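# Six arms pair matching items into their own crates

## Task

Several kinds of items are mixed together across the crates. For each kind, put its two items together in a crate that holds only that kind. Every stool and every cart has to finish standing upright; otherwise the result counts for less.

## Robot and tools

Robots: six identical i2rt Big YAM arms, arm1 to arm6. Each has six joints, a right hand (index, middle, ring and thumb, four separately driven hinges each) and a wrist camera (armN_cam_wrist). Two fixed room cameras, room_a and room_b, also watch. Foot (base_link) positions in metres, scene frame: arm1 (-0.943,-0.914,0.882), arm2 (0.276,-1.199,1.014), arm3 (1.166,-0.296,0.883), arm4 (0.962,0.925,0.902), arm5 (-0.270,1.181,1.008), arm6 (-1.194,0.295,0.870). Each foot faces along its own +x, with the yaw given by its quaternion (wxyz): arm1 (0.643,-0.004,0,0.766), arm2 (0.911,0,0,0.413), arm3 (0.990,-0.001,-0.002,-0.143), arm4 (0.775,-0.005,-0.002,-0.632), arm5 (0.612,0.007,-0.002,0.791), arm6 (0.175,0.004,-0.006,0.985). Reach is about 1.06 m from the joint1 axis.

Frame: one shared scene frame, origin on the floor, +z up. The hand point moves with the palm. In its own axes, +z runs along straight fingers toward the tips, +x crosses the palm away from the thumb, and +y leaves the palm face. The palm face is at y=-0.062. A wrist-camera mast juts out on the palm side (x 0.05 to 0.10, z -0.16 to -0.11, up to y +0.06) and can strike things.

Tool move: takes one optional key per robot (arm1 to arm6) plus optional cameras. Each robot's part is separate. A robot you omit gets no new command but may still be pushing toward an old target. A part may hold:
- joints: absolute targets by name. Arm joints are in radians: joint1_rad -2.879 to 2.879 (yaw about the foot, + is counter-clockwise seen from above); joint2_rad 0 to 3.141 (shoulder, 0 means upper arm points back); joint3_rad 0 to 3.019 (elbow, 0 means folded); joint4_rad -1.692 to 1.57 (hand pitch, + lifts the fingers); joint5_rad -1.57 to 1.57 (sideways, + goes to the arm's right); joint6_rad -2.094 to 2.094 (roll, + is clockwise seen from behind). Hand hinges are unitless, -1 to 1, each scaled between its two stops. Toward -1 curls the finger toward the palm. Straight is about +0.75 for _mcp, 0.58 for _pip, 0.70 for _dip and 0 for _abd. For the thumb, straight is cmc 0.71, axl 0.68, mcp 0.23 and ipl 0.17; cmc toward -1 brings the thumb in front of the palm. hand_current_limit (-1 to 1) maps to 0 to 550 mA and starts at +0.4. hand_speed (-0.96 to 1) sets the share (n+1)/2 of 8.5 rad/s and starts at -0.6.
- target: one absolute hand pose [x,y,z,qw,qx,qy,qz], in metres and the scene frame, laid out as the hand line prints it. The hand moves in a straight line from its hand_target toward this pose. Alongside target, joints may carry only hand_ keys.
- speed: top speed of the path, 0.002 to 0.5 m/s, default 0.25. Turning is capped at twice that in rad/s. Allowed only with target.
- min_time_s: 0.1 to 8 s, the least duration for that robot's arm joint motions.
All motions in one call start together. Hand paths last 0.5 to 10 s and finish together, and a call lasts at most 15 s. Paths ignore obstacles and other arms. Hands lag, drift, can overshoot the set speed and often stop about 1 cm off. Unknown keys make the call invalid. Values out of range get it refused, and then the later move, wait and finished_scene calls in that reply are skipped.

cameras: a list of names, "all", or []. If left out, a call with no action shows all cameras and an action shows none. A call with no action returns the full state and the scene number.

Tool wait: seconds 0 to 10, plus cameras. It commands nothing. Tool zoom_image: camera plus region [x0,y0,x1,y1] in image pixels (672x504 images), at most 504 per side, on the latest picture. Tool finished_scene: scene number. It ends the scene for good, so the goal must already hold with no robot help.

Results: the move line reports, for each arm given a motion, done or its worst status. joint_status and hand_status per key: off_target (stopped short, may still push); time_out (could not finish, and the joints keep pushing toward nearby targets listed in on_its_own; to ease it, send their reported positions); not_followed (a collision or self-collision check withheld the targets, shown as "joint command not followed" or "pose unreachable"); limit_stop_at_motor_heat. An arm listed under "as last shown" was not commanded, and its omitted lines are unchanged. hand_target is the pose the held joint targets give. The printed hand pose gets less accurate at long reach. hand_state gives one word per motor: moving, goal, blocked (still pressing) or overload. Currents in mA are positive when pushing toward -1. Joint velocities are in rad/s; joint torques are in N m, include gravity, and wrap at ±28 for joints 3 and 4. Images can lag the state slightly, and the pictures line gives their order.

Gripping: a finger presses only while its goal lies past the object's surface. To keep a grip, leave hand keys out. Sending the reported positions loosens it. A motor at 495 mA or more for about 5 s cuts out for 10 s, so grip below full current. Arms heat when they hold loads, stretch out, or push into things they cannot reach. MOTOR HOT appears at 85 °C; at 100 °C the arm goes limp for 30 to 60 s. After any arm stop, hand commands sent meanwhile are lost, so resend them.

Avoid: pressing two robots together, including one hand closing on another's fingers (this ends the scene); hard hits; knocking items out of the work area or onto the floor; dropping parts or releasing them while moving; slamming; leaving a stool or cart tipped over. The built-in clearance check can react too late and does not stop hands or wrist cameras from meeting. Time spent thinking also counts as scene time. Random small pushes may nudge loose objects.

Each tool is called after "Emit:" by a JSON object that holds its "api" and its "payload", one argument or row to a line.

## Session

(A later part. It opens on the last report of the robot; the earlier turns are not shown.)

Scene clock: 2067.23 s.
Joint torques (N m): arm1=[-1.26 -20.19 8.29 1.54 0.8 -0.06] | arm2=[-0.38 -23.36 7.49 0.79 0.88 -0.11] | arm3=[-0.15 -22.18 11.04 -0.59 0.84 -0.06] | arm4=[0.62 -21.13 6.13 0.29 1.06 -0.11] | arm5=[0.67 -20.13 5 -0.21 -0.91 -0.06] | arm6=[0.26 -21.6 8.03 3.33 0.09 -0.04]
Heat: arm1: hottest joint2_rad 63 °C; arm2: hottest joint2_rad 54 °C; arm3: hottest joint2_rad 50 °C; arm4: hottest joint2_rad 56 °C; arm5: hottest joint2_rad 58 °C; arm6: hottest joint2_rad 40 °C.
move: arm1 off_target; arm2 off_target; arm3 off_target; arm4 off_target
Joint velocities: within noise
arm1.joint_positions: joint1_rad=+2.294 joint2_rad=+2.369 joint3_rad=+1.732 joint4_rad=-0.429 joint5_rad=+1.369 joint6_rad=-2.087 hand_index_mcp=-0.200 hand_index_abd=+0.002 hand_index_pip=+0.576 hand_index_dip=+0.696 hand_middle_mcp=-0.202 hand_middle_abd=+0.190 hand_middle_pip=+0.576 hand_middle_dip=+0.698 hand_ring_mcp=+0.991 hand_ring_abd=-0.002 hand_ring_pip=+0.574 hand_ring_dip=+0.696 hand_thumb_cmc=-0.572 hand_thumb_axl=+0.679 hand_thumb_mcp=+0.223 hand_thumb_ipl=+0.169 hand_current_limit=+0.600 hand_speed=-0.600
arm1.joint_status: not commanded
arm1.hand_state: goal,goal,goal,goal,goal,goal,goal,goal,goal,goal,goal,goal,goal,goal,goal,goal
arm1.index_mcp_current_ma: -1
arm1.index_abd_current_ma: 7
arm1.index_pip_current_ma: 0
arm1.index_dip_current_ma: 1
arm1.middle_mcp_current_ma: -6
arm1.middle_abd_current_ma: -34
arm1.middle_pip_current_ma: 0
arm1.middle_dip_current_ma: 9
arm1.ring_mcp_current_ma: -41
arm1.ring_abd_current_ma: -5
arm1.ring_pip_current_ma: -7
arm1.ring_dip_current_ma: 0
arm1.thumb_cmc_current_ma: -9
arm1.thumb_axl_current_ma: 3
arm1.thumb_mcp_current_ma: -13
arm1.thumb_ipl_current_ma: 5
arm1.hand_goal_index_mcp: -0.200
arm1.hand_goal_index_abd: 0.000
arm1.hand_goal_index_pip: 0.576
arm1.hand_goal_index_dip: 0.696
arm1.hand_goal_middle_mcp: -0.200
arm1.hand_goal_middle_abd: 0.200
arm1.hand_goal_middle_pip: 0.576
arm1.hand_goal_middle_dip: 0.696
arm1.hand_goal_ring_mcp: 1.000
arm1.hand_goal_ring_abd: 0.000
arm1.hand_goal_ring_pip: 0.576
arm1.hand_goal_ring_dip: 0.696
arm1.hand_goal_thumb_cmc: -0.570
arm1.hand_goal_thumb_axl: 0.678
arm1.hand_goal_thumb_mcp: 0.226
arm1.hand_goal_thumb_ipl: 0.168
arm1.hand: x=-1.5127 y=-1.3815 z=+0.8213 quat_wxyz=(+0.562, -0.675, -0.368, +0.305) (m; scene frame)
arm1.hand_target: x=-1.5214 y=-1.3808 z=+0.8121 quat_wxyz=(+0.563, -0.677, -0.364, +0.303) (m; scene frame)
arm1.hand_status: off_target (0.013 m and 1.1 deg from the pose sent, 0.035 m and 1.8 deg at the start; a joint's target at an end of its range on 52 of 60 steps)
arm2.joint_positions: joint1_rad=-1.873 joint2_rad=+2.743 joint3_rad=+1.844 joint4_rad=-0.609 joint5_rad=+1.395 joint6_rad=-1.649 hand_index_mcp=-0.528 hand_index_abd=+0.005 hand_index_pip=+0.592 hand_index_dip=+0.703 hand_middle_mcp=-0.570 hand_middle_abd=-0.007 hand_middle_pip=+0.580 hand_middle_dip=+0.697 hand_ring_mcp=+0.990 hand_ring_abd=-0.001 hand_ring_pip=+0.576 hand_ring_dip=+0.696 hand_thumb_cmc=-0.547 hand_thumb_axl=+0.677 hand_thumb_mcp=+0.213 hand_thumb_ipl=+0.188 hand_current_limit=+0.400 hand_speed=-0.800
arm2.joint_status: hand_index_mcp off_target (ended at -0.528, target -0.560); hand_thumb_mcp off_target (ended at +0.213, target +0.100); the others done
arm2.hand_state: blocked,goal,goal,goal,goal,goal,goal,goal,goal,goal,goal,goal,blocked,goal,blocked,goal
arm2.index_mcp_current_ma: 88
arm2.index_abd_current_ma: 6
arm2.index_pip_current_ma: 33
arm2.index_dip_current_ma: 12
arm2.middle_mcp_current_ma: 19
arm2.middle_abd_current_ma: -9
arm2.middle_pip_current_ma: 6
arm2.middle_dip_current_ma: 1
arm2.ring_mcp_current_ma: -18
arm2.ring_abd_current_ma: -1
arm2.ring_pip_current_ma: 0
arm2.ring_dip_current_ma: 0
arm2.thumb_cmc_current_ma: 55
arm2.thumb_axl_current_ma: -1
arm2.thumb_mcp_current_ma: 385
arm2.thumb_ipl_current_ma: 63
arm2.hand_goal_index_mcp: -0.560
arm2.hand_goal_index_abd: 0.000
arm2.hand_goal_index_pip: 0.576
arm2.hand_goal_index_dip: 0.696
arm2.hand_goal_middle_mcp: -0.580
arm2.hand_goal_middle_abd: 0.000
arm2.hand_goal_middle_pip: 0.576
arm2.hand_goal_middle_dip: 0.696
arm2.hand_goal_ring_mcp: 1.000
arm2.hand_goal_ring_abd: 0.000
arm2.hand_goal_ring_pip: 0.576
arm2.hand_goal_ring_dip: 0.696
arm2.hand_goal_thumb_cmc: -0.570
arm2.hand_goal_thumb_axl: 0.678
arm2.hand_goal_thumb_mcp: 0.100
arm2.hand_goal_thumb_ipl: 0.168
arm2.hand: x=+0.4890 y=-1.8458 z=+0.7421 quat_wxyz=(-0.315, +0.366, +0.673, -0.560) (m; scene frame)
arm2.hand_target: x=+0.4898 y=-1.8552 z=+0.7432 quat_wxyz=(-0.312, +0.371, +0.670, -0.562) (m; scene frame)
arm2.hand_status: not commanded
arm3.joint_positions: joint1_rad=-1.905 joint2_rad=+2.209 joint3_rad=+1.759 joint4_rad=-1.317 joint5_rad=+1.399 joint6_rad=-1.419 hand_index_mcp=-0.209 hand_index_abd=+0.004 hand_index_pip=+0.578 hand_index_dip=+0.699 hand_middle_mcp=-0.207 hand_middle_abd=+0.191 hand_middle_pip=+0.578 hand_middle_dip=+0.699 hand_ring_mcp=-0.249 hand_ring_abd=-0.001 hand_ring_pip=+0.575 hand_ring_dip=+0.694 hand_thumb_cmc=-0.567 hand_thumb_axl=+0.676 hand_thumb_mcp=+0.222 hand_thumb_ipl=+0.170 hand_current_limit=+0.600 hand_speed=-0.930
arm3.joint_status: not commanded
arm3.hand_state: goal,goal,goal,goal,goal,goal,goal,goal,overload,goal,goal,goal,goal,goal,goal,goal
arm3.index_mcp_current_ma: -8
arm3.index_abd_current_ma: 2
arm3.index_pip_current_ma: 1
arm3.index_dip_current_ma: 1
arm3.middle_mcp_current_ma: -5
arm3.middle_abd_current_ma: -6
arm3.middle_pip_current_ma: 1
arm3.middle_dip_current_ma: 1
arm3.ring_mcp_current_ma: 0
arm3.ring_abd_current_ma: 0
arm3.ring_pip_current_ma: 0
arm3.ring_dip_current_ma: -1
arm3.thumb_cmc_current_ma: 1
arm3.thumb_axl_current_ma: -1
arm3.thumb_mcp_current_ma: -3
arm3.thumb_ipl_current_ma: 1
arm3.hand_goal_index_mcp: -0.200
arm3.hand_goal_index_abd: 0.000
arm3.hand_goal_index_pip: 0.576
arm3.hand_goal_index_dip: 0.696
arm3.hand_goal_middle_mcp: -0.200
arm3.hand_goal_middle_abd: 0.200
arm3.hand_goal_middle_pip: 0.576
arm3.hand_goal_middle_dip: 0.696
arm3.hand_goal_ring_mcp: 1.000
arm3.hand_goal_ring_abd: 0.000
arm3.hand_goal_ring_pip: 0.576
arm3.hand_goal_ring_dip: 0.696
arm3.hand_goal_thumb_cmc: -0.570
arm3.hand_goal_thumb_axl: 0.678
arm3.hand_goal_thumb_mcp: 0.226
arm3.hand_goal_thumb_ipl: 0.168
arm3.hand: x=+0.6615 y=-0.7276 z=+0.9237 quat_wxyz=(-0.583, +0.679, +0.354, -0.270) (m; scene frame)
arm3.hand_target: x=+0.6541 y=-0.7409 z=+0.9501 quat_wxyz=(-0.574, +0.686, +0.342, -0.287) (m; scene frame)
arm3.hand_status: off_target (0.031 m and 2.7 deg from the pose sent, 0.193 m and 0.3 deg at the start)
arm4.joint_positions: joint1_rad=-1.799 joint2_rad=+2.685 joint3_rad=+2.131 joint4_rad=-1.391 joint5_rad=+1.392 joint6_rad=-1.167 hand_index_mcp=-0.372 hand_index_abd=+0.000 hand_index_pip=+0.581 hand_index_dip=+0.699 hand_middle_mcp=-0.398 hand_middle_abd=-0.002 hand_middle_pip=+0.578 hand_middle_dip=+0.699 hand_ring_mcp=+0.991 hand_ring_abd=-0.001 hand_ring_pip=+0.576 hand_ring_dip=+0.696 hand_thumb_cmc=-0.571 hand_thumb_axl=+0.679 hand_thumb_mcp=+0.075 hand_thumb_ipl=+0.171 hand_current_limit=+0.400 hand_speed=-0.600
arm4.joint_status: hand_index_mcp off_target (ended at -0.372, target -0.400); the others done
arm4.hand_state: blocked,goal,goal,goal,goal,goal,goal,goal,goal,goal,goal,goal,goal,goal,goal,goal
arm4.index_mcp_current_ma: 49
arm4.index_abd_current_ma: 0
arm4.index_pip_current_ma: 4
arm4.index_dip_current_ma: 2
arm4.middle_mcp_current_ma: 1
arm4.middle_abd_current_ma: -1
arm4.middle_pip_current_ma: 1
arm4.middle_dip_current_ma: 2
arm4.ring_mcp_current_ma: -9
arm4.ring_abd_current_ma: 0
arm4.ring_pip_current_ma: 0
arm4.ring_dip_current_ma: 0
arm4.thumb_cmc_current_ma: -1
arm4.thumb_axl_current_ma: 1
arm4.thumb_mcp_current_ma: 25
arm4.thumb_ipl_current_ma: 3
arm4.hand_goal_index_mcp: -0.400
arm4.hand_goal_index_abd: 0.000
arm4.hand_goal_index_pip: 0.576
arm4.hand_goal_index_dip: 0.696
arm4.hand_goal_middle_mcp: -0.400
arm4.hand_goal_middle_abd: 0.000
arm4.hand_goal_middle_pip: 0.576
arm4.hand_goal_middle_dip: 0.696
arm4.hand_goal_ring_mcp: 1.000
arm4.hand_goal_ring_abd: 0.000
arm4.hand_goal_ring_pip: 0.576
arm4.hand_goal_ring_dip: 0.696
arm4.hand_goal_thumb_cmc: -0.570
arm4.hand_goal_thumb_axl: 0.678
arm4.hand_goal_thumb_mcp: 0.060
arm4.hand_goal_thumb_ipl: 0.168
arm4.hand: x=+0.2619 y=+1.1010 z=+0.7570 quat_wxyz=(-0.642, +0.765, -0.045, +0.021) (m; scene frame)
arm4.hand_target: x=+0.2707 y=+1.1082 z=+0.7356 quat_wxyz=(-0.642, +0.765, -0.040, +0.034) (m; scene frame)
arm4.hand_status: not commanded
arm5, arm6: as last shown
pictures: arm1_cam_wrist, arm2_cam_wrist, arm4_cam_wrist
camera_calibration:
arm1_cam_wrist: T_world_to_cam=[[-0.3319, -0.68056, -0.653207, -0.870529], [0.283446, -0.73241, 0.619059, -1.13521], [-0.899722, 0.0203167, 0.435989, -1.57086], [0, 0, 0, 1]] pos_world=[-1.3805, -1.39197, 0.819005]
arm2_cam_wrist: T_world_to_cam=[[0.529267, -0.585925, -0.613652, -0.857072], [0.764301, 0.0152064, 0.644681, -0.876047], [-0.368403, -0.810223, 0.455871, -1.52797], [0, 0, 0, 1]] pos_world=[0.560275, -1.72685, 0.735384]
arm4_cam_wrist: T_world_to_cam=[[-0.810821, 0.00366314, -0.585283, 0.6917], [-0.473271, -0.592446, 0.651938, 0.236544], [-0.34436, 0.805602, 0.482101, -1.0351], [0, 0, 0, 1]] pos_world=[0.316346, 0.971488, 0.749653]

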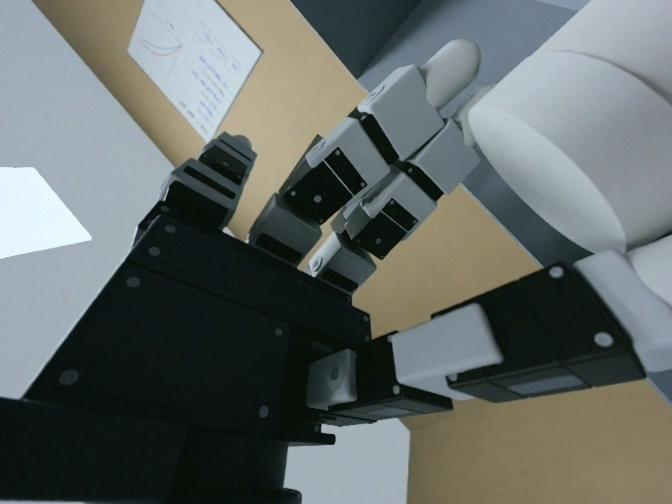

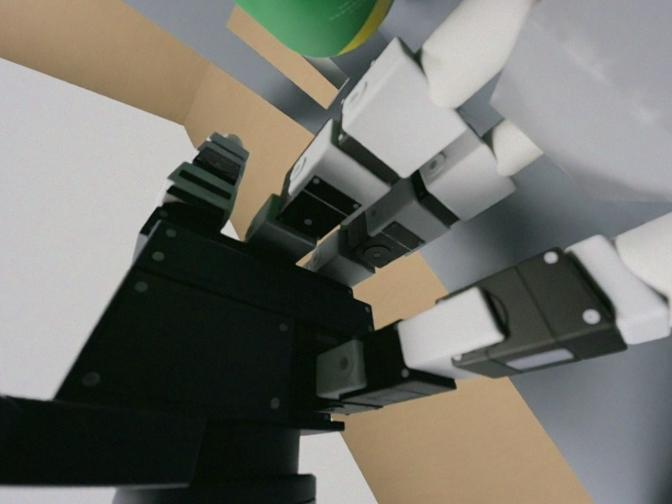

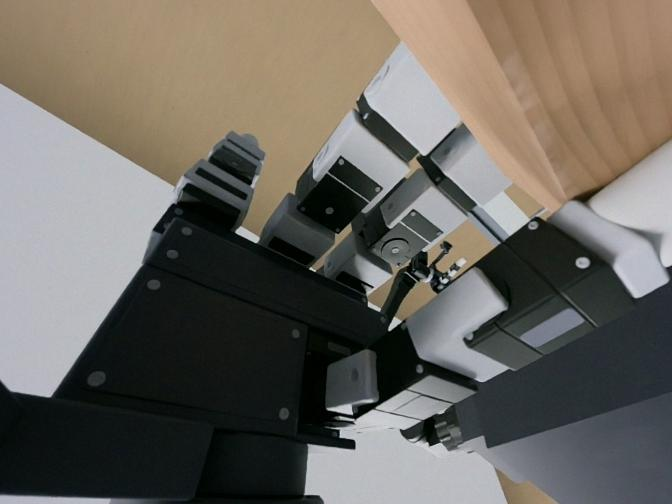

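Emit:
{"api": "move", "payload": {
  "arm4": {"joints": {"hand_index_mcp": -0.58, "hand_middle_mcp": -0.58, "hand_thumb_mcp": -0.12}},
  "arm3": {"joints": {"joint1_rad": 0.0}, "min_time_s": 7},
  "arm2": {"joints": {"hand_index_mcp": -0.7, "hand_middle_mcp": -0.75, "hand_thumb_mcp": 0.05}},
  "arm1": {"target": [-1.508, -1.383, 0.787, 0.5567, -0.6635, -0.3831, 0.3214], "speed": 0.06},
  "cameras": ["arm1_cam_wrist", "arm2_cam_wrist"]
}}

Scene clock: 2113.27 s.
Joint torques (N m): arm1=[-0.09 -20.13 5.87 1.62 0.79 -0.05] | arm2=[-0.32 -23.47 7.47 0.75 0.86 -0.13] | arm3=[-1.2 -22.07 11.07 -0.39 0.78 -0.05] | arm4=[0.56 -21.54 6.17 0.31 1.09 -0.08] | arm5=[0.67 -20.19 4.98 -0.2 -0.91 -0.06] | arm6=[0.26 -21.48 8.01 3.34 0.09 -0.05]
Heat: arm1: hottest joint2_rad 65 °C; arm2: hottest joint2_rad 54 °C; arm3: hottest joint2_rad 47 °C; arm4: hottest joint2_rad 54 °C; arm5: hottest joint2_rad 58 °C; arm6: hottest joint2_rad 40 °C.
move: arm1 moving; arm2 off_target; arm3 done; arm4 off_target
Joint velocities: arm1=[within noise] | arm2=[within noise] | arm3=[0.103 -0.015 -0.017 0.012 -0.022 -0.007] | arm4=[within noise] | arm5=[within noise] | arm6=[within noise]
arm1.joint_positions: joint1_rad=+2.294 joint2_rad=+2.389 joint3_rad=+1.725 joint4_rad=-0.373 joint5_rad=+1.362 joint6_rad=-2.087 hand_index_mcp=-0.200 hand_index_abd=+0.002 hand_index_pip=+0.576 hand_index_dip=+0.696 hand_middle_mcp=-0.202 hand_middle_abd=+0.190 hand_middle_pip=+0.576 hand_middle_dip=+0.698 hand_ring_mcp=+0.991 hand_ring_abd=-0.002 hand_ring_pip=+0.574 hand_ring_dip=+0.696 hand_thumb_cmc=-0.572 hand_thumb_axl=+0.679 hand_thumb_mcp=+0.223 hand_thumb_ipl=+0.169 hand_current_limit=+0.600 hand_speed=-0.600
arm1.joint_status: not commanded
arm1.hand_state: goal,goal,goal,goal,goal,goal,goal,goal,goal,goal,goal,goal,goal,goal,goal,goal
arm1.index_mcp_current_ma: -1
arm1.index_abd_current_ma: 7
arm1.index_pip_current_ma: 0
arm1.index_dip_current_ma: 1
arm1.middle_mcp_current_ma: -6
arm1.middle_abd_current_ma: -34
arm1.middle_pip_current_ma: 0
arm1.middle_dip_current_ma: 9
arm1.ring_mcp_current_ma: -41
arm1.ring_abd_current_ma: -5
arm1.ring_pip_current_ma: -7
arm1.ring_dip_current_ma: 0
arm1.thumb_cmc_current_ma: -9
arm1.thumb_axl_current_ma: 3
arm1.thumb_mcp_current_ma: -13
arm1.thumb_ipl_current_ma: 5
arm1.hand_goal_index_mcp: -0.200
arm1.hand_goal_index_abd: 0.000
arm1.hand_goal_index_pip: 0.576
arm1.hand_goal_index_dip: 0.696
arm1.hand_goal_middle_mcp: -0.200
arm1.hand_goal_middle_abd: 0.200
arm1.hand_goal_middle_pip: 0.576
arm1.hand_goal_middle_dip: 0.696
arm1.hand_goal_ring_mcp: 1.000
arm1.hand_goal_ring_abd: 0.000
arm1.hand_goal_ring_pip: 0.576
arm1.hand_goal_ring_dip: 0.696
arm1.hand_goal_thumb_cmc: -0.570
arm1.hand_goal_thumb_axl: 0.678
arm1.hand_goal_thumb_mcp: 0.226
arm1.hand_goal_thumb_ipl: 0.168
arm1.hand: x=-1.5144 y=-1.3852 z=+0.8081 quat_wxyz=(+0.555, -0.680, -0.361, +0.315) (m; scene frame)
arm1.hand_target: x=-1.5074 y=-1.3827 z=+0.7874 quat_wxyz=(+0.558, -0.675, -0.372, +0.308) (m; scene frame)
arm1.hand_status: moving (0.022 m and 3.3 deg from the pose sent, 0.035 m and 3.0 deg at the start; a joint's target at an end of its range on 64 of 64 steps)
arm2.joint_positions: joint1_rad=-1.873 joint2_rad=+2.743 joint3_rad=+1.844 joint4_rad=-0.608 joint5_rad=+1.395 joint6_rad=-1.649 hand_index_mcp=-0.565 hand_index_abd=+0.005 hand_index_pip=+0.602 hand_index_dip=+0.709 hand_middle_mcp=-0.618 hand_middle_abd=-0.024 hand_middle_pip=+0.605 hand_middle_dip=+0.712 hand_ring_mcp=+0.990 hand_ring_abd=-0.001 hand_ring_pip=+0.576 hand_ring_dip=+0.696 hand_thumb_cmc=-0.536 hand_thumb_axl=+0.677 hand_thumb_mcp=+0.213 hand_thumb_ipl=+0.191 hand_current_limit=+0.400 hand_speed=-0.800
arm2.joint_status: hand_index_mcp off_target (ended at -0.565, target -0.700); hand_middle_mcp off_target (ended at -0.618, target -0.750); hand_thumb_mcp off_target (ended at +0.213, target +0.050)
arm2.hand_state: blocked,goal,blocked,goal,blocked,blocked,blocked,goal,goal,goal,goal,goal,blocked,goal,blocked,blocked
arm2.index_mcp_current_ma: 385
arm2.index_abd_current_ma: 7
arm2.index_pip_current_ma: 61
arm2.index_dip_current_ma: 25
arm2.middle_mcp_current_ma: 385
arm2.middle_abd_current_ma: -47
arm2.middle_pip_current_ma: 70
arm2.middle_dip_current_ma: 32
arm2.ring_mcp_current_ma: -18
arm2.ring_abd_current_ma: -1
arm2.ring_pip_current_ma: 0
arm2.ring_dip_current_ma: 0
arm2.thumb_cmc_current_ma: 89
arm2.thumb_axl_current_ma: -1
arm2.thumb_mcp_current_ma: 385
arm2.thumb_ipl_current_ma: 78
arm2.hand_goal_index_mcp: -0.700
arm2.hand_goal_index_abd: 0.000
arm2.hand_goal_index_pip: 0.576
arm2.hand_goal_index_dip: 0.696
arm2.hand_goal_middle_mcp: -0.750
arm2.hand_goal_middle_abd: 0.000
arm2.hand_goal_middle_pip: 0.576
arm2.hand_goal_middle_dip: 0.696
arm2.hand_goal_ring_mcp: 1.000
arm2.hand_goal_ring_abd: 0.000
arm2.hand_goal_ring_pip: 0.576
arm2.hand_goal_ring_dip: 0.696
arm2.hand_goal_thumb_cmc: -0.570
arm2.hand_goal_thumb_axl: 0.678
arm2.hand_goal_thumb_mcp: 0.050
arm2.hand_goal_thumb_ipl: 0.168
arm2.hand: x=+0.4891 y=-1.8460 z=+0.7422 quat_wxyz=(-0.315, +0.366, +0.673, -0.560) (m; scene frame)
arm2.hand_target: x=+0.4899 y=-1.8552 z=+0.7432 quat_wxyz=(-0.312, +0.371, +0.670, -0.562) (m; scene frame)
arm2.hand_status: not commanded
arm3.joint_positions: joint1_rad=+0.004 joint2_rad=+2.209 joint3_rad=+1.759 joint4_rad=-1.317 joint5_rad=+1.399 joint6_rad=-1.419 hand_index_mcp=-0.208 hand_index_abd=+0.004 hand_index_pip=+0.577 hand_index_dip=+0.699 hand_middle_mcp=-0.205 hand_middle_abd=+0.191 hand_middle_pip=+0.578 hand_middle_dip=+0.699 hand_ring_mcp=-0.253 hand_ring_abd=-0.001 hand_ring_pip=+0.575 hand_ring_dip=+0.694 hand_thumb_cmc=-0.567 hand_thumb_axl=+0.676 hand_thumb_mcp=+0.223 hand_thumb_ipl=+0.170 hand_current_limit=+0.600 hand_speed=-0.930
arm3.joint_status: all done
arm3.hand_state: goal,goal,goal,goal,goal,goal,goal,goal,overload,goal,goal,goal,goal,goal,goal,goal
arm3.index_mcp_current_ma: -6
arm3.index_abd_current_ma: 2
arm3.index_pip_current_ma: 0
arm3.index_dip_current_ma: 1
arm3.middle_mcp_current_ma: -4
arm3.middle_abd_current_ma: -6
arm3.middle_pip_current_ma: 1
arm3.middle_dip_current_ma: 1
arm3.ring_mcp_current_ma: 0
arm3.ring_abd_current_ma: 0
arm3.ring_pip_current_ma: 0
arm3.ring_dip_current_ma: -1
arm3.thumb_cmc_current_ma: 1
arm3.thumb_axl_current_ma: -1
arm3.thumb_mcp_current_ma: -2
arm3.thumb_ipl_current_ma: 1
arm3.hand_goal_index_mcp: -0.200
arm3.hand_goal_index_abd: 0.000
arm3.hand_goal_index_pip: 0.576
arm3.hand_goal_index_dip: 0.696
arm3.hand_goal_middle_mcp: -0.200
arm3.hand_goal_middle_abd: 0.200
arm3.hand_goal_middle_pip: 0.576
arm3.hand_goal_middle_dip: 0.696
arm3.hand_goal_ring_mcp: 1.000
arm3.hand_goal_ring_abd: 0.000
arm3.hand_goal_ring_pip: 0.576
arm3.hand_goal_ring_dip: 0.696
arm3.hand_goal_thumb_cmc: -0.570
arm3.hand_goal_thumb_axl: 0.678
arm3.hand_goal_thumb_mcp: 0.226
arm3.hand_goal_thumb_ipl: 0.168
arm3.hand: x=+1.7403 y=-0.6271 z=+0.9282 quat_wxyz=(-0.115, +0.105, +0.756, -0.635) (m; scene frame)
arm3.hand_target: x=+1.7529 y=-0.6336 z=+0.9547 quat_wxyz=(-0.098, +0.121, +0.755, -0.638) (m; scene frame)
arm3.hand_status: not commanded
arm4.joint_positions: joint1_rad=-1.799 joint2_rad=+2.685 joint3_rad=+2.131 joint4_rad=-1.391 joint5_rad=+1.392 joint6_rad=-1.167 hand_index_mcp=-0.396 hand_index_abd=-0.002 hand_index_pip=+0.602 hand_index_dip=+0.711 hand_middle_mcp=-0.461 hand_middle_abd=-0.003 hand_middle_pip=+0.612 hand_middle_dip=+0.711 hand_ring_mcp=+0.991 hand_ring_abd=-0.001 hand_ring_pip=+0.576 hand_ring_dip=+0.696 hand_thumb_cmc=-0.566 hand_thumb_axl=+0.677 hand_thumb_mcp=+0.064 hand_thumb_ipl=+0.191 hand_current_limit=+0.400 hand_speed=-0.600
arm4.joint_status: hand_index_mcp off_target (ended at -0.396, target -0.580); hand_middle_mcp off_target (ended at -0.461, target -0.580); hand_thumb_mcp off_target (ended at +0.064, target -0.120)
arm4.hand_state: blocked,goal,blocked,goal,blocked,goal,blocked,goal,goal,goal,goal,goal,goal,goal,blocked,blocked
arm4.index_mcp_current_ma: 385
arm4.index_abd_current_ma: -1
arm4.index_pip_current_ma: 41
arm4.index_dip_current_ma: 17
arm4.middle_mcp_current_ma: 385
arm4.middle_abd_current_ma: -1
arm4.middle_pip_current_ma: 65
arm4.middle_dip_current_ma: 17
arm4.ring_mcp_current_ma: -9
arm4.ring_abd_current_ma: 0
arm4.ring_pip_current_ma: 0
arm4.ring_dip_current_ma: 0
arm4.thumb_cmc_current_ma: 3
arm4.thumb_axl_current_ma: 0
arm4.thumb_mcp_current_ma: 385
arm4.thumb_ipl_current_ma: 52
arm4.hand_goal_index_mcp: -0.580
arm4.hand_goal_index_abd: 0.000
arm4.hand_goal_index_pip: 0.576
arm4.hand_goal_index_dip: 0.696
arm4.hand_goal_middle_mcp: -0.580
arm4.hand_goal_middle_abd: 0.000
arm4.hand_goal_middle_pip: 0.576
arm4.hand_goal_middle_dip: 0.696
arm4.hand_goal_ring_mcp: 1.000
arm4.hand_goal_ring_abd: 0.000
arm4.hand_goal_ring_pip: 0.576
arm4.hand_goal_ring_dip: 0.696
arm4.hand_goal_thumb_cmc: -0.570
arm4.hand_goal_thumb_axl: 0.678
arm4.hand_goal_thumb_mcp: -0.120
arm4.hand_goal_thumb_ipl: 0.168
arm4.hand: x=+0.2618 y=+1.1011 z=+0.7571 quat_wxyz=(-0.642, +0.765, -0.045, +0.021) (m; scene frame)
arm4.hand_target: x=+0.2707 y=+1.1083 z=+0.7356 quat_wxyz=(-0.642, +0.765, -0.040, +0.034) (m; scene frame)
arm4.hand_status: not commanded
arm5, arm6: as last shown
pictures: arm1_cam_wrist, arm2_cam_wrist
camera_calibration:
arm1_cam_wrist: T_world_to_cam=[[-0.338143, -0.698966, -0.630164, -0.935761], [0.294356, -0.714563, 0.63463, -1.10056], [-0.893876, 0.0291033, 0.447369, -1.55461], [0, 0, 0, 1]] pos_world=[-1.38209, -1.39524, 0.804251]
arm2_cam_wrist: T_world_to_cam=[[0.529429, -0.586635, -0.612834, -0.859224], [0.764098, 0.0158795, 0.644905, -0.874945], [-0.368592, -0.809696, 0.456653, -1.52761], [0, 0, 0, 1]] pos_world=[0.560375, -1.72706, 0.735284]

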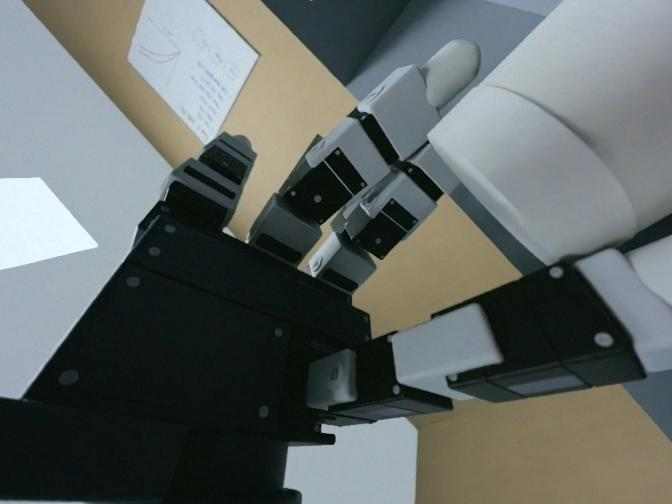

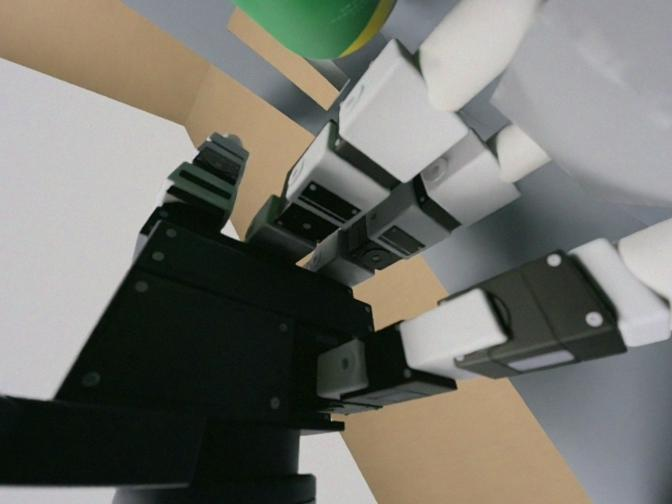

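Emit:
{"api": "move", "payload": {
  "arm4": {"target": [0.270, 1.1085, 0.94, -0.6418, 0.765, -0.0401, 0.0336], "speed": 0.1},
  "arm2": {"target": [0.490, -1.855, 0.95, -0.3116, 0.3714, 0.6701, -0.5622], "speed": 0.1},
  "arm1": {"target": [-1.500, -1.388, 0.78, 0.5510, -0.6567, -0.3946, 0.3311], "speed": 0.05},
  "cameras": ["arm1_cam_wrist", "arm2_cam_wrist", "arm4_cam_wrist"]
}}

Scene clock: 2133.67 s.
Joint torques (N m): arm1=[0.44 -20.01 5.38 1.65 0.77 -0.04] | arm2=[-0.32 -25.05 6.89 0.25 0.89 -0.09] | arm3=[-0.79 -22.24 11.03 -0.47 0.84 -0.06] | arm4=[1.2 -23.77 8.77 -0.73 1.04 -0.1] | arm5=[0.73 -20.13 5 -0.2 -0.91 -0.06] | arm6=[0.38 -21.48 8.02 3.32 0.09 -0.04]
Heat: arm1: hottest joint2_rad 62 °C; arm2: hottest joint2_rad 55 °C; arm3: hottest joint2_rad 47 °C; arm4: hottest joint2_rad 54 °C; arm5: hottest joint2_rad 58 °C; arm6: hottest joint2_rad 40 °C.
move: arm1 off_target; arm2 off_target; arm4 off_target
Joint velocities: within noise
arm1.joint_positions: joint1_rad=+2.300 joint2_rad=+2.389 joint3_rad=+1.719 joint4_rad=-0.356 joint5_rad=+1.354 joint6_rad=-2.087 hand_index_mcp=-0.200 hand_index_abd=+0.002 hand_index_pip=+0.576 hand_index_dip=+0.696 hand_middle_mcp=-0.202 hand_middle_abd=+0.190 hand_middle_pip=+0.576 hand_middle_dip=+0.698 hand_ring_mcp=+0.991 hand_ring_abd=-0.002 hand_ring_pip=+0.574 hand_ring_dip=+0.696 hand_thumb_cmc=-0.572 hand_thumb_axl=+0.679 hand_thumb_mcp=+0.223 hand_thumb_ipl=+0.169 hand_current_limit=+0.600 hand_speed=-0.600
arm1.joint_status: not commanded
arm1.hand_state: goal,goal,goal,goal,goal,goal,goal,goal,goal,goal,goal,goal,goal,goal,goal,goal
arm1.index_mcp_current_ma: -1
arm1.index_abd_current_ma: 7
arm1.index_pip_current_ma: 0
arm1.index_dip_current_ma: 1
arm1.middle_mcp_current_ma: -6
arm1.middle_abd_current_ma: -34
arm1.middle_pip_current_ma: 0
arm1.middle_dip_current_ma: 9
arm1.ring_mcp_current_ma: -41
arm1.ring_abd_current_ma: -5
arm1.ring_pip_current_ma: -7
arm1.ring_dip_current_ma: 0
arm1.thumb_cmc_current_ma: -9
arm1.thumb_axl_current_ma: 3
arm1.thumb_mcp_current_ma: -13
arm1.thumb_ipl_current_ma: 5
arm1.hand_goal_index_mcp: -0.200
arm1.hand_goal_index_abd: 0.000
arm1.hand_goal_index_pip: 0.576
arm1.hand_goal_index_dip: 0.696
arm1.hand_goal_middle_mcp: -0.200
arm1.hand_goal_middle_abd: 0.200
arm1.hand_goal_middle_pip: 0.576
arm1.hand_goal_middle_dip: 0.696
arm1.hand_goal_ring_mcp: 1.000
arm1.hand_goal_ring_abd: 0.000
arm1.hand_goal_ring_pip: 0.576
arm1.hand_goal_ring_dip: 0.696
arm1.hand_goal_thumb_cmc: -0.570
arm1.hand_goal_thumb_axl: 0.678
arm1.hand_goal_thumb_mcp: 0.226
arm1.hand_goal_thumb_ipl: 0.168
arm1.hand: x=-1.5116 y=-1.3895 z=+0.8059 quat_wxyz=(+0.549, -0.682, -0.362, +0.320) (m; scene frame)
arm1.hand_target: x=-1.4995 y=-1.3876 z=+0.7806 quat_wxyz=(+0.552, -0.675, -0.378, +0.311) (m; scene frame)
arm1.hand_status: off_target (0.028 m and 4.9 deg from the pose sent, 0.032 m and 5.1 deg at the start; a joint's target at an end of its range on 77 of 78 steps)
arm2.joint_positions: joint1_rad=-1.874 joint2_rad=+2.367 joint3_rad=+1.702 joint4_rad=-0.831 joint5_rad=+1.394 joint6_rad=-1.654 hand_index_mcp=-0.686 hand_index_abd=+0.002 hand_index_pip=+0.582 hand_index_dip=+0.700 hand_middle_mcp=-0.741 hand_middle_abd=-0.003 hand_middle_pip=+0.580 hand_middle_dip=+0.699 hand_ring_mcp=+0.990 hand_ring_abd=-0.001 hand_ring_pip=+0.576 hand_ring_dip=+0.696 hand_thumb_cmc=-0.568 hand_thumb_axl=+0.677 hand_thumb_mcp=+0.071 hand_thumb_ipl=+0.173 hand_current_limit=+0.400 hand_speed=-0.800
arm2.joint_status: not commanded
arm2.hand_state: goal,goal,goal,goal,goal,goal,goal,goal,goal,goal,goal,goal,goal,goal,blocked,goal
arm2.index_mcp_current_ma: 30
arm2.index_abd_current_ma: 2
arm2.index_pip_current_ma: 10
arm2.index_dip_current_ma: 6
arm2.middle_mcp_current_ma: 16
arm2.middle_abd_current_ma: -3
arm2.middle_pip_current_ma: 6
arm2.middle_dip_current_ma: 4
arm2.ring_mcp_current_ma: -18
arm2.ring_abd_current_ma: -1
arm2.ring_pip_current_ma: 0
arm2.ring_dip_current_ma: 0
arm2.thumb_cmc_current_ma: 3
arm2.thumb_axl_current_ma: -1
arm2.thumb_mcp_current_ma: 67
arm2.thumb_ipl_current_ma: 11
arm2.hand_goal_index_mcp: -0.700
arm2.hand_goal_index_abd: 0.000
arm2.hand_goal_index_pip: 0.576
arm2.hand_goal_index_dip: 0.696
arm2.hand_goal_middle_mcp: -0.750
arm2.hand_goal_middle_abd: 0.000
arm2.hand_goal_middle_pip: 0.576
arm2.hand_goal_middle_dip: 0.696
arm2.hand_goal_ring_mcp: 1.000
arm2.hand_goal_ring_abd: 0.000
arm2.hand_goal_ring_pip: 0.576
arm2.hand_goal_ring_dip: 0.696
arm2.hand_goal_thumb_cmc: -0.570
arm2.hand_goal_thumb_axl: 0.678
arm2.hand_goal_thumb_mcp: 0.050
arm2.hand_goal_thumb_ipl: 0.168
arm2.on_its_own: hand_index_mcp moved -0.121 to your old target -0.700; hand_middle_mcp moved -0.124 to your old target -0.750; hand_thumb_mcp moved -0.142 toward your old target +0.050
arm2.hand: x=+0.4924 y=-1.8524 z=+0.9379 quat_wxyz=(-0.312, +0.369, +0.672, -0.561) (m; scene frame)
arm2.hand_target: x=+0.4899 y=-1.8551 z=+0.9500 quat_wxyz=(-0.312, +0.371, +0.670, -0.562) (m; scene frame)
arm2.hand_status: off_target (0.013 m and 0.4 deg from the pose sent, 0.208 m and 0.8 deg at the start)
arm3, arm5, arm6: as last shown
arm3.joint_positions: joint1_rad=+0.008 joint2_rad=+2.209 joint3_rad=+1.759 joint4_rad=-1.317 joint5_rad=+1.399 joint6_rad=-1.419 hand_index_mcp=-0.208 hand_index_abd=+0.004 hand_index_pip=+0.577 hand_index_dip=+0.699 hand_middle_mcp=-0.205 hand_middle_abd=+0.191 hand_middle_pip=+0.578 hand_middle_dip=+0.699 hand_ring_mcp=-0.259 hand_ring_abd=-0.001 hand_ring_pip=+0.575 hand_ring_dip=+0.694 hand_thumb_cmc=-0.567 hand_thumb_axl=+0.676 hand_thumb_mcp=+0.223 hand_thumb_ipl=+0.170 hand_current_limit=+0.600 hand_speed=-0.930
arm3.hand: x=+1.7414 y=-0.6252 z=+0.9282 quat_wxyz=(-0.114, +0.103, +0.757, -0.635) (m; scene frame)
arm3.hand_target: x=+1.7529 y=-0.6337 z=+0.9547 quat_wxyz=(-0.098, +0.121, +0.755, -0.638) (m; scene frame)
arm4.joint_positions: joint1_rad=-1.799 joint2_rad=+2.422 joint3_rad=+2.085 joint4_rad=-1.650 joint5_rad=+1.392 joint6_rad=-1.167 hand_index_mcp=-0.397 hand_index_abd=-0.001 hand_index_pip=+0.602 hand_index_dip=+0.711 hand_middle_mcp=-0.463 hand_middle_abd=-0.003 hand_middle_pip=+0.612 hand_middle_dip=+0.711 hand_ring_mcp=+0.991 hand_ring_abd=-0.001 hand_ring_pip=+0.576 hand_ring_dip=+0.696 hand_thumb_cmc=-0.564 hand_thumb_axl=+0.677 hand_thumb_mcp=+0.064 hand_thumb_ipl=+0.193 hand_current_limit=+0.400 hand_speed=-0.600
arm4.joint_status: not commanded
arm4.hand_state: blocked,goal,blocked,goal,blocked,goal,blocked,goal,goal,goal,goal,goal,goal,goal,blocked,blocked
arm4.index_mcp_current_ma: 385
arm4.index_abd_current_ma: 0
arm4.index_pip_current_ma: 41
arm4.index_dip_current_ma: 18
arm4.middle_mcp_current_ma: 385
arm4.middle_abd_current_ma: -2
arm4.middle_pip_current_ma: 65
arm4.middle_dip_current_ma: 17
arm4.ring_mcp_current_ma: -9
arm4.ring_abd_current_ma: 0
arm4.ring_pip_current_ma: 0
arm4.ring_dip_current_ma: 0
arm4.thumb_cmc_current_ma: 5
arm4.thumb_axl_current_ma: -1
arm4.thumb_mcp_current_ma: 385
arm4.thumb_ipl_current_ma: 59
arm4.hand_goal_index_mcp: -0.580
arm4.hand_goal_index_abd: 0.000
arm4.hand_goal_index_pip: 0.576
arm4.hand_goal_index_dip: 0.696
arm4.hand_goal_middle_mcp: -0.580
arm4.hand_goal_middle_abd: 0.000
arm4.hand_goal_middle_pip: 0.576
arm4.hand_goal_middle_dip: 0.696
arm4.hand_goal_ring_mcp: 1.000
arm4.hand_goal_ring_abd: 0.000
arm4.hand_goal_ring_pip: 0.576
arm4.hand_goal_ring_dip: 0.696
arm4.hand_goal_thumb_cmc: -0.570
arm4.hand_goal_thumb_axl: 0.678
arm4.hand_goal_thumb_mcp: -0.120
arm4.hand_goal_thumb_ipl: 0.168
arm4.hand: x=+0.2746 y=+1.1024 z=+0.9254 quat_wxyz=(-0.642, +0.765, -0.032, +0.037) (m; scene frame)
arm4.hand_target: x=+0.2703 y=+1.1085 z=+0.9402 quat_wxyz=(-0.642, +0.765, -0.040, +0.033) (m; scene frame)
arm4.hand_status: off_target (0.017 m and 1.0 deg from the pose sent, 0.183 m and 1.6 deg at the start)
pictures: arm1_cam_wrist, arm2_cam_wrist, arm4_cam_wrist
camera_calibration:
arm1_cam_wrist: T_world_to_cam=[[-0.331918, -0.710078, -0.620983, -0.952675], [0.301708, -0.703636, 0.643326, -1.08376], [-0.893758, 0.0261758, 0.447786, -1.55521], [0, 0, 0, 1]] pos_world=[-1.37921, -1.39834, 0.802018]
arm2_cam_wrist: T_world_to_cam=[[0.532269, -0.589883, -0.60723, -0.757369], [0.760957, 0.0190403, 0.648523, -0.999573], [-0.370991, -0.807264, 0.459011, -1.61749], [0, 0, 0, 1]] pos_world=[0.563683, -1.73347, 0.930792]
arm4_cam_wrist: T_world_to_cam=[[-0.785556, 0.00270107, -0.618784, 0.825677], [-0.49984, -0.592262, 0.63197, 0.159175], [-0.364775, 0.805741, 0.466606, -1.09321], [0, 0, 0, 1]] pos_world=[0.329402, 0.972888, 0.92042]

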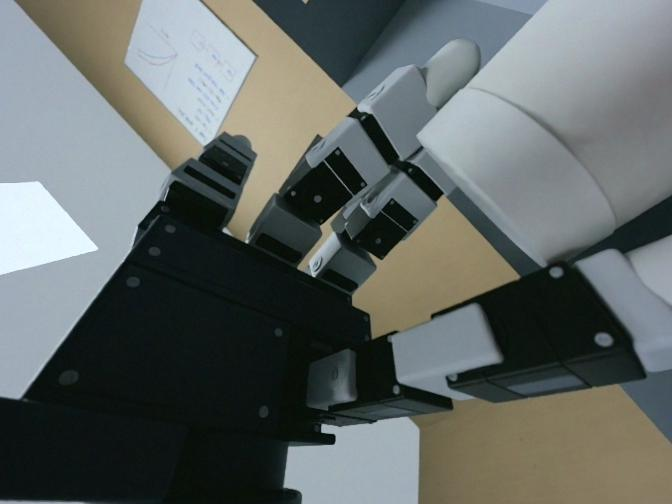

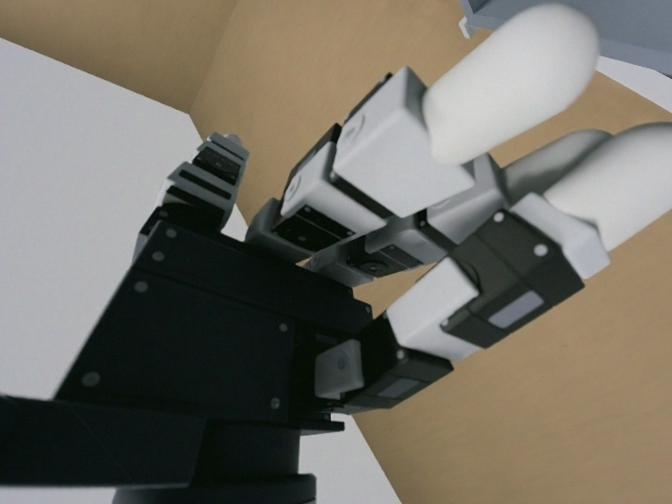

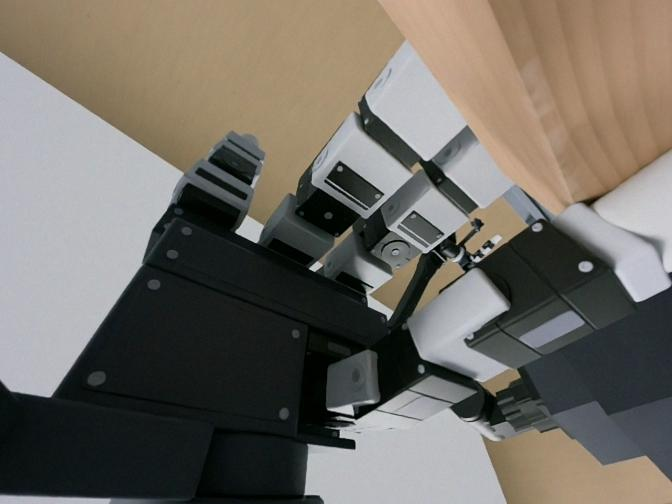

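Emit:
{"api": "move", "payload": {
  "arm4": {"joints": {"joint1_rad": 2.087}, "min_time_s": 8},
  "arm5": {"joints": {"joint1_rad": -2.22}, "min_time_s": 7},
  "arm2": {"joints": {"hand_index_mcp": 1.0, "hand_middle_mcp": 1.0, "hand_thumb_mcp": 0.225, "hand_thumb_cmc": 0.7, "hand_speed": -0.6}},
  "arm1": {"target": [-1.492, -1.387, 0.76, 0.5510, -0.6567, -0.3946, 0.3311], "speed": 0.05},
  "cameras": ["arm1_cam_wrist", "arm2_cam_wrist", "room_b"]
}}

Scene clock: 2202.20 s.
Joint torques (N m): arm1=[0.38 -20.01 5.56 1.63 0.92 -0.05] | arm2=[-0.21 -25.23 6.89 0.36 1.05 -0.01] | arm3=[-1.03 -22.18 11.04 -0.43 0.82 -0.06] | arm4=[0.5 -23.47 8.65 -0.81 1.03 -0.09] | arm5=[1.55 -20.19 4.83 -0.24 -0.9 -0.05] | arm6=[0.38 -21.42 8.01 3.36 0.09 -0.04]
Heat: arm1: hottest joint2_rad 61 °C; arm2: hottest joint2_rad 66 °C; arm3: hottest joint3_rad 49 °C; arm4: hottest joint2_rad 69 °C; arm5: hottest joint2_rad 58 °C; arm6: hottest joint2_rad 40 °C.
move: arm1 moving; arm2 off_target; arm4 done; arm5 done
Joint velocities: arm1=[within noise] | arm2=[within noise] | arm3=[within noise] | arm4=[0.278 -0.005 -0.007 0.002 0.022 -0.037] | arm5=[within noise] | arm6=[within noise]
arm1.joint_positions: joint1_rad=+2.309 joint2_rad=+2.416 joint3_rad=+1.693 joint4_rad=-0.311 joint5_rad=+1.353 joint6_rad=-2.087 hand_index_mcp=-0.200 hand_index_abd=+0.002 hand_index_pip=+0.576 hand_index_dip=+0.696 hand_middle_mcp=-0.202 hand_middle_abd=+0.190 hand_middle_pip=+0.576 hand_middle_dip=+0.698 hand_ring_mcp=+0.991 hand_ring_abd=-0.002 hand_ring_pip=+0.574 hand_ring_dip=+0.696 hand_thumb_cmc=-0.572 hand_thumb_axl=+0.679 hand_thumb_mcp=+0.223 hand_thumb_ipl=+0.169 hand_current_limit=+0.600 hand_speed=-0.600
arm1.joint_status: not commanded
arm1.hand_state: goal,goal,goal,goal,goal,goal,goal,goal,goal,goal,goal,goal,goal,goal,goal,goal
arm1.index_mcp_current_ma: -1
arm1.index_abd_current_ma: 7
arm1.index_pip_current_ma: 0
arm1.index_dip_current_ma: 1
arm1.middle_mcp_current_ma: -6
arm1.middle_abd_current_ma: -34
arm1.middle_pip_current_ma: 0
arm1.middle_dip_current_ma: 9
arm1.ring_mcp_current_ma: -41
arm1.ring_abd_current_ma: -5
arm1.ring_pip_current_ma: -7
arm1.ring_dip_current_ma: 0
arm1.thumb_cmc_current_ma: -9
arm1.thumb_axl_current_ma: 3
arm1.thumb_mcp_current_ma: -13
arm1.thumb_ipl_current_ma: 5
arm1.hand_goal_index_mcp: -0.200
arm1.hand_goal_index_abd: 0.000
arm1.hand_goal_index_pip: 0.576
arm1.hand_goal_index_dip: 0.696
arm1.hand_goal_middle_mcp: -0.200
arm1.hand_goal_middle_abd: 0.200
arm1.hand_goal_middle_pip: 0.576
arm1.hand_goal_middle_dip: 0.696
arm1.hand_goal_ring_mcp: 1.000
arm1.hand_goal_ring_abd: 0.000
arm1.hand_goal_ring_pip: 0.576
arm1.hand_goal_ring_dip: 0.696
arm1.hand_goal_thumb_cmc: -0.570
arm1.hand_goal_thumb_axl: 0.678
arm1.hand_goal_thumb_mcp: 0.226
arm1.hand_goal_thumb_ipl: 0.168
arm1.hand: x=-1.5015 y=-1.3877 z=+0.7808 quat_wxyz=(+0.549, -0.679, -0.368, +0.320) (m; scene frame)
arm1.hand_target: x=-1.4916 y=-1.3868 z=+0.7605 quat_wxyz=(+0.552, -0.673, -0.380, +0.313) (m; scene frame)
arm1.hand_status: moving (0.023 m and 4.2 deg from the pose sent, 0.050 m and 4.9 deg at the start; a joint's target at an end of its range on 100 of 100 steps)
arm2.joint_positions: joint1_rad=-1.874 joint2_rad=+2.367 joint3_rad=+1.702 joint4_rad=-0.831 joint5_rad=+1.394 joint6_rad=-1.654 hand_index_mcp=+0.978 hand_index_abd=+0.002 hand_index_pip=+0.576 hand_index_dip=+0.698 hand_middle_mcp=+0.981 hand_middle_abd=-0.003 hand_middle_pip=+0.576 hand_middle_dip=+0.698 hand_ring_mcp=+0.990 hand_ring_abd=-0.001 hand_ring_pip=+0.576 hand_ring_dip=+0.696 hand_thumb_cmc=+0.678 hand_thumb_axl=+0.677 hand_thumb_mcp=+0.223 hand_thumb_ipl=+0.170 hand_current_limit=+0.400 hand_speed=-0.600
arm2.joint_status: hand_index_mcp off_target (ended at +0.978, target +1.000); hand_thumb_cmc off_target (ended at +0.678, target +0.700); the others done
arm2.hand_state: blocked,goal,goal,goal,goal,goal,goal,goal,goal,goal,goal,goal,blocked,goal,goal,goal
arm2.index_mcp_current_ma: -54
arm2.index_abd_current_ma: 2
arm2.index_pip_current_ma: 0
arm2.index_dip_current_ma: 3
arm2.middle_mcp_current_ma: -44
arm2.middle_abd_current_ma: -3
arm2.middle_pip_current_ma: 0
arm2.middle_dip_current_ma: 3
arm2.ring_mcp_current_ma: -18
arm2.ring_abd_current_ma: -1
arm2.ring_pip_current_ma: 0
arm2.ring_dip_current_ma: 0
arm2.thumb_cmc_current_ma: -52
arm2.thumb_axl_current_ma: -1
arm2.thumb_mcp_current_ma: -6
arm2.thumb_ipl_current_ma: 3
arm2.hand_goal_index_mcp: 1.000
arm2.hand_goal_index_abd: 0.000
arm2.hand_goal_index_pip: 0.576
arm2.hand_goal_index_dip: 0.696
arm2.hand_goal_middle_mcp: 1.000
arm2.hand_goal_middle_abd: 0.000
arm2.hand_goal_middle_pip: 0.576
arm2.hand_goal_middle_dip: 0.696
arm2.hand_goal_ring_mcp: 1.000
arm2.hand_goal_ring_abd: 0.000
arm2.hand_goal_ring_pip: 0.576
arm2.hand_goal_ring_dip: 0.696
arm2.hand_goal_thumb_cmc: 0.700
arm2.hand_goal_thumb_axl: 0.678
arm2.hand_goal_thumb_mcp: 0.226
arm2.hand_goal_thumb_ipl: 0.168
arm2.hand: x=+0.4924 y=-1.8524 z=+0.9379 quat_wxyz=(-0.312, +0.368, +0.672, -0.561) (m; scene frame)
arm2.hand_target: x=+0.4899 y=-1.8551 z=+0.9500 quat_wxyz=(-0.312, +0.371, +0.670, -0.562) (m; scene frame)
arm2.hand_status: not commanded
arm3, arm6: as last shown
arm4.joint_positions: joint1_rad=+2.091 joint2_rad=+2.422 joint3_rad=+2.085 joint4_rad=-1.650 joint5_rad=+1.392 joint6_rad=-1.167 hand_index_mcp=-0.398 hand_index_abd=-0.001 hand_index_pip=+0.603 hand_index_dip=+0.711 hand_middle_mcp=-0.464 hand_middle_abd=-0.003 hand_middle_pip=+0.613 hand_middle_dip=+0.711 hand_ring_mcp=+0.991 hand_ring_abd=-0.001 hand_ring_pip=+0.576 hand_ring_dip=+0.696 hand_thumb_cmc=-0.563 hand_thumb_axl=+0.676 hand_thumb_mcp=+0.064 hand_thumb_ipl=+0.194 hand_current_limit=+0.400 hand_speed=-0.600
arm4.joint_status: all done
arm4.hand_state: blocked,goal,blocked,goal,blocked,goal,blocked,goal,goal,goal,goal,goal,goal,goal,blocked,blocked
arm4.index_mcp_current_ma: 384
arm4.index_abd_current_ma: 0
arm4.index_pip_current_ma: 41
arm4.index_dip_current_ma: 18
arm4.middle_mcp_current_ma: 382
arm4.middle_abd_current_ma: -2
arm4.middle_pip_current_ma: 66
arm4.middle_dip_current_ma: 17
arm4.ring_mcp_current_ma: -9
arm4.ring_abd_current_ma: 0
arm4.ring_pip_current_ma: 0
arm4.ring_dip_current_ma: 0
arm4.thumb_cmc_current_ma: 6
arm4.thumb_axl_current_ma: -1
arm4.thumb_mcp_current_ma: 385
arm4.thumb_ipl_current_ma: 61
arm4.hand_goal_index_mcp: -0.580
arm4.hand_goal_index_abd: 0.000
arm4.hand_goal_index_pip: 0.576
arm4.hand_goal_index_dip: 0.696
arm4.hand_goal_middle_mcp: -0.580
arm4.hand_goal_middle_abd: 0.000
arm4.hand_goal_middle_pip: 0.576
arm4.hand_goal_middle_dip: 0.696
arm4.hand_goal_ring_mcp: 1.000
arm4.hand_goal_ring_abd: 0.000
arm4.hand_goal_ring_pip: 0.576
arm4.hand_goal_ring_dip: 0.696
arm4.hand_goal_thumb_cmc: -0.570
arm4.hand_goal_thumb_axl: 0.678
arm4.hand_goal_thumb_mcp: -0.120
arm4.hand_goal_thumb_ipl: 0.168
arm4.hand: x=+1.5855 y=+1.2636 z=+0.9186 quat_wxyz=(+0.198, -0.252, +0.718, -0.618) (m; scene frame)
arm4.hand_target: x=+1.5912 y=+1.2653 z=+0.9334 quat_wxyz=(+0.203, -0.246, +0.720, -0.616) (m; scene frame)
arm4.hand_status: not commanded
arm5.joint_positions: joint1_rad=-2.229 joint2_rad=+2.297 joint3_rad=+1.564 joint4_rad=-1.106 joint5_rad=-1.382 joint6_rad=+1.276 hand_index_mcp=-0.206 hand_index_abd=-0.003 hand_index_pip=+0.578 hand_index_dip=+0.698 hand_middle_mcp=-0.206 hand_middle_abd=-0.003 hand_middle_pip=+0.578 hand_middle_dip=+0.699 hand_ring_mcp=+0.992 hand_ring_abd=+0.001 hand_ring_pip=+0.576 hand_ring_dip=+0.696 hand_thumb_cmc=-0.568 hand_thumb_axl=+0.680 hand_thumb_mcp=+0.224 hand_thumb_ipl=+0.170 hand_current_limit=+0.400 hand_speed=-0.800
arm5.joint_status: all done
arm5.hand_state: goal,goal,goal,goal,goal,goal,goal,goal,goal,goal,goal,goal,goal,goal,goal,goal
arm5.index_mcp_current_ma: -23
arm5.index_abd_current_ma: -8
arm5.index_pip_current_ma: 6
arm5.index_dip_current_ma: 8
arm5.middle_mcp_current_ma: -24
arm5.middle_abd_current_ma: -9
arm5.middle_pip_current_ma: 6
arm5.middle_dip_current_ma: 9
arm5.ring_mcp_current_ma: -34
arm5.ring_abd_current_ma: 4
arm5.ring_pip_current_ma: -1
arm5.ring_dip_current_ma: 0
arm5.thumb_cmc_current_ma: 5
arm5.thumb_axl_current_ma: 8
arm5.thumb_mcp_current_ma: -10
arm5.thumb_ipl_current_ma: 7
arm5.hand_goal_index_mcp: -0.200
arm5.hand_goal_index_abd: 0.000
arm5.hand_goal_index_pip: 0.576
arm5.hand_goal_index_dip: 0.696
arm5.hand_goal_middle_mcp: -0.200
arm5.hand_goal_middle_abd: 0.000
arm5.hand_goal_middle_pip: 0.576
arm5.hand_goal_middle_dip: 0.696
arm5.hand_goal_ring_mcp: 1.000
arm5.hand_goal_ring_abd: 0.000
arm5.hand_goal_ring_pip: 0.576
arm5.hand_goal_ring_dip: 0.696
arm5.hand_goal_thumb_cmc: -0.570
arm5.hand_goal_thumb_axl: 0.678
arm5.hand_goal_thumb_mcp: 0.226
arm5.hand_goal_thumb_ipl: 0.168
arm5.hand: x=+0.3040 y=+1.1031 z=+0.9281 quat_wxyz=(-0.633, +0.754, -0.130, +0.115) (m; scene frame)
arm5.hand_target: x=+0.3015 y=+1.1091 z=+0.9301 quat_wxyz=(-0.634, +0.755, -0.130, +0.109) (m; scene frame)
arm5.hand_status: not commanded
pictures: arm1_cam_wrist, arm2_cam_wrist, room_b
camera_calibration:
arm1_cam_wrist: T_world_to_cam=[[-0.321709, -0.708981, -0.627574, -0.941699], [0.304689, -0.705072, 0.640342, -1.06464], [-0.896475, 0.0147893, 0.442847, -1.55105], [0, 0, 0, 1]] pos_world=[-1.36905, -1.39536, 0.777629]
arm2_cam_wrist: T_world_to_cam=[[0.532024, -0.59004, -0.607292, -0.757445], [0.761181, 0.0191256, 0.648258, -0.999303], [-0.370883, -0.807148, 0.459302, -1.61762], [0, 0, 0, 1]] pos_world=[0.563683, -1.73347, 0.930791]

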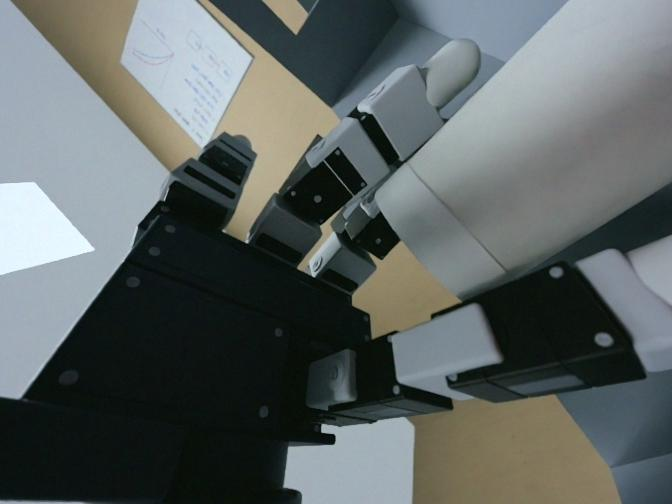

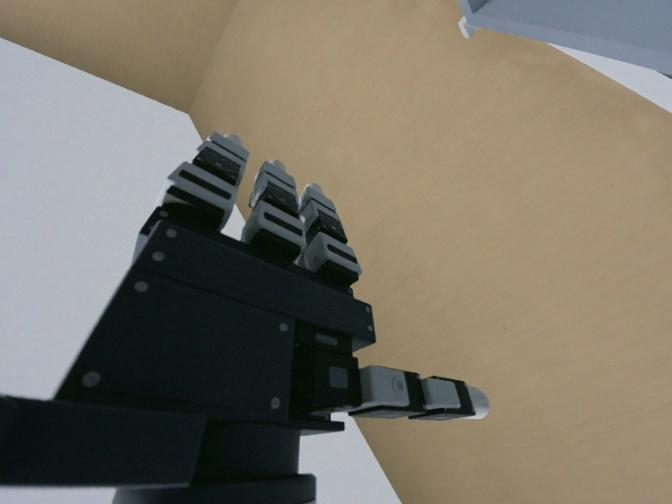

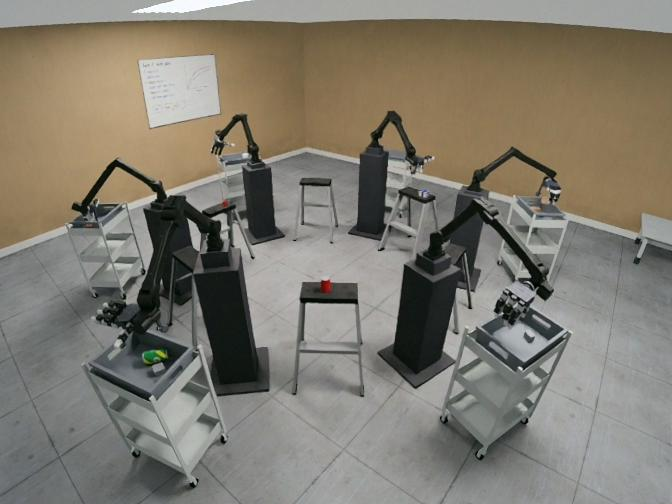

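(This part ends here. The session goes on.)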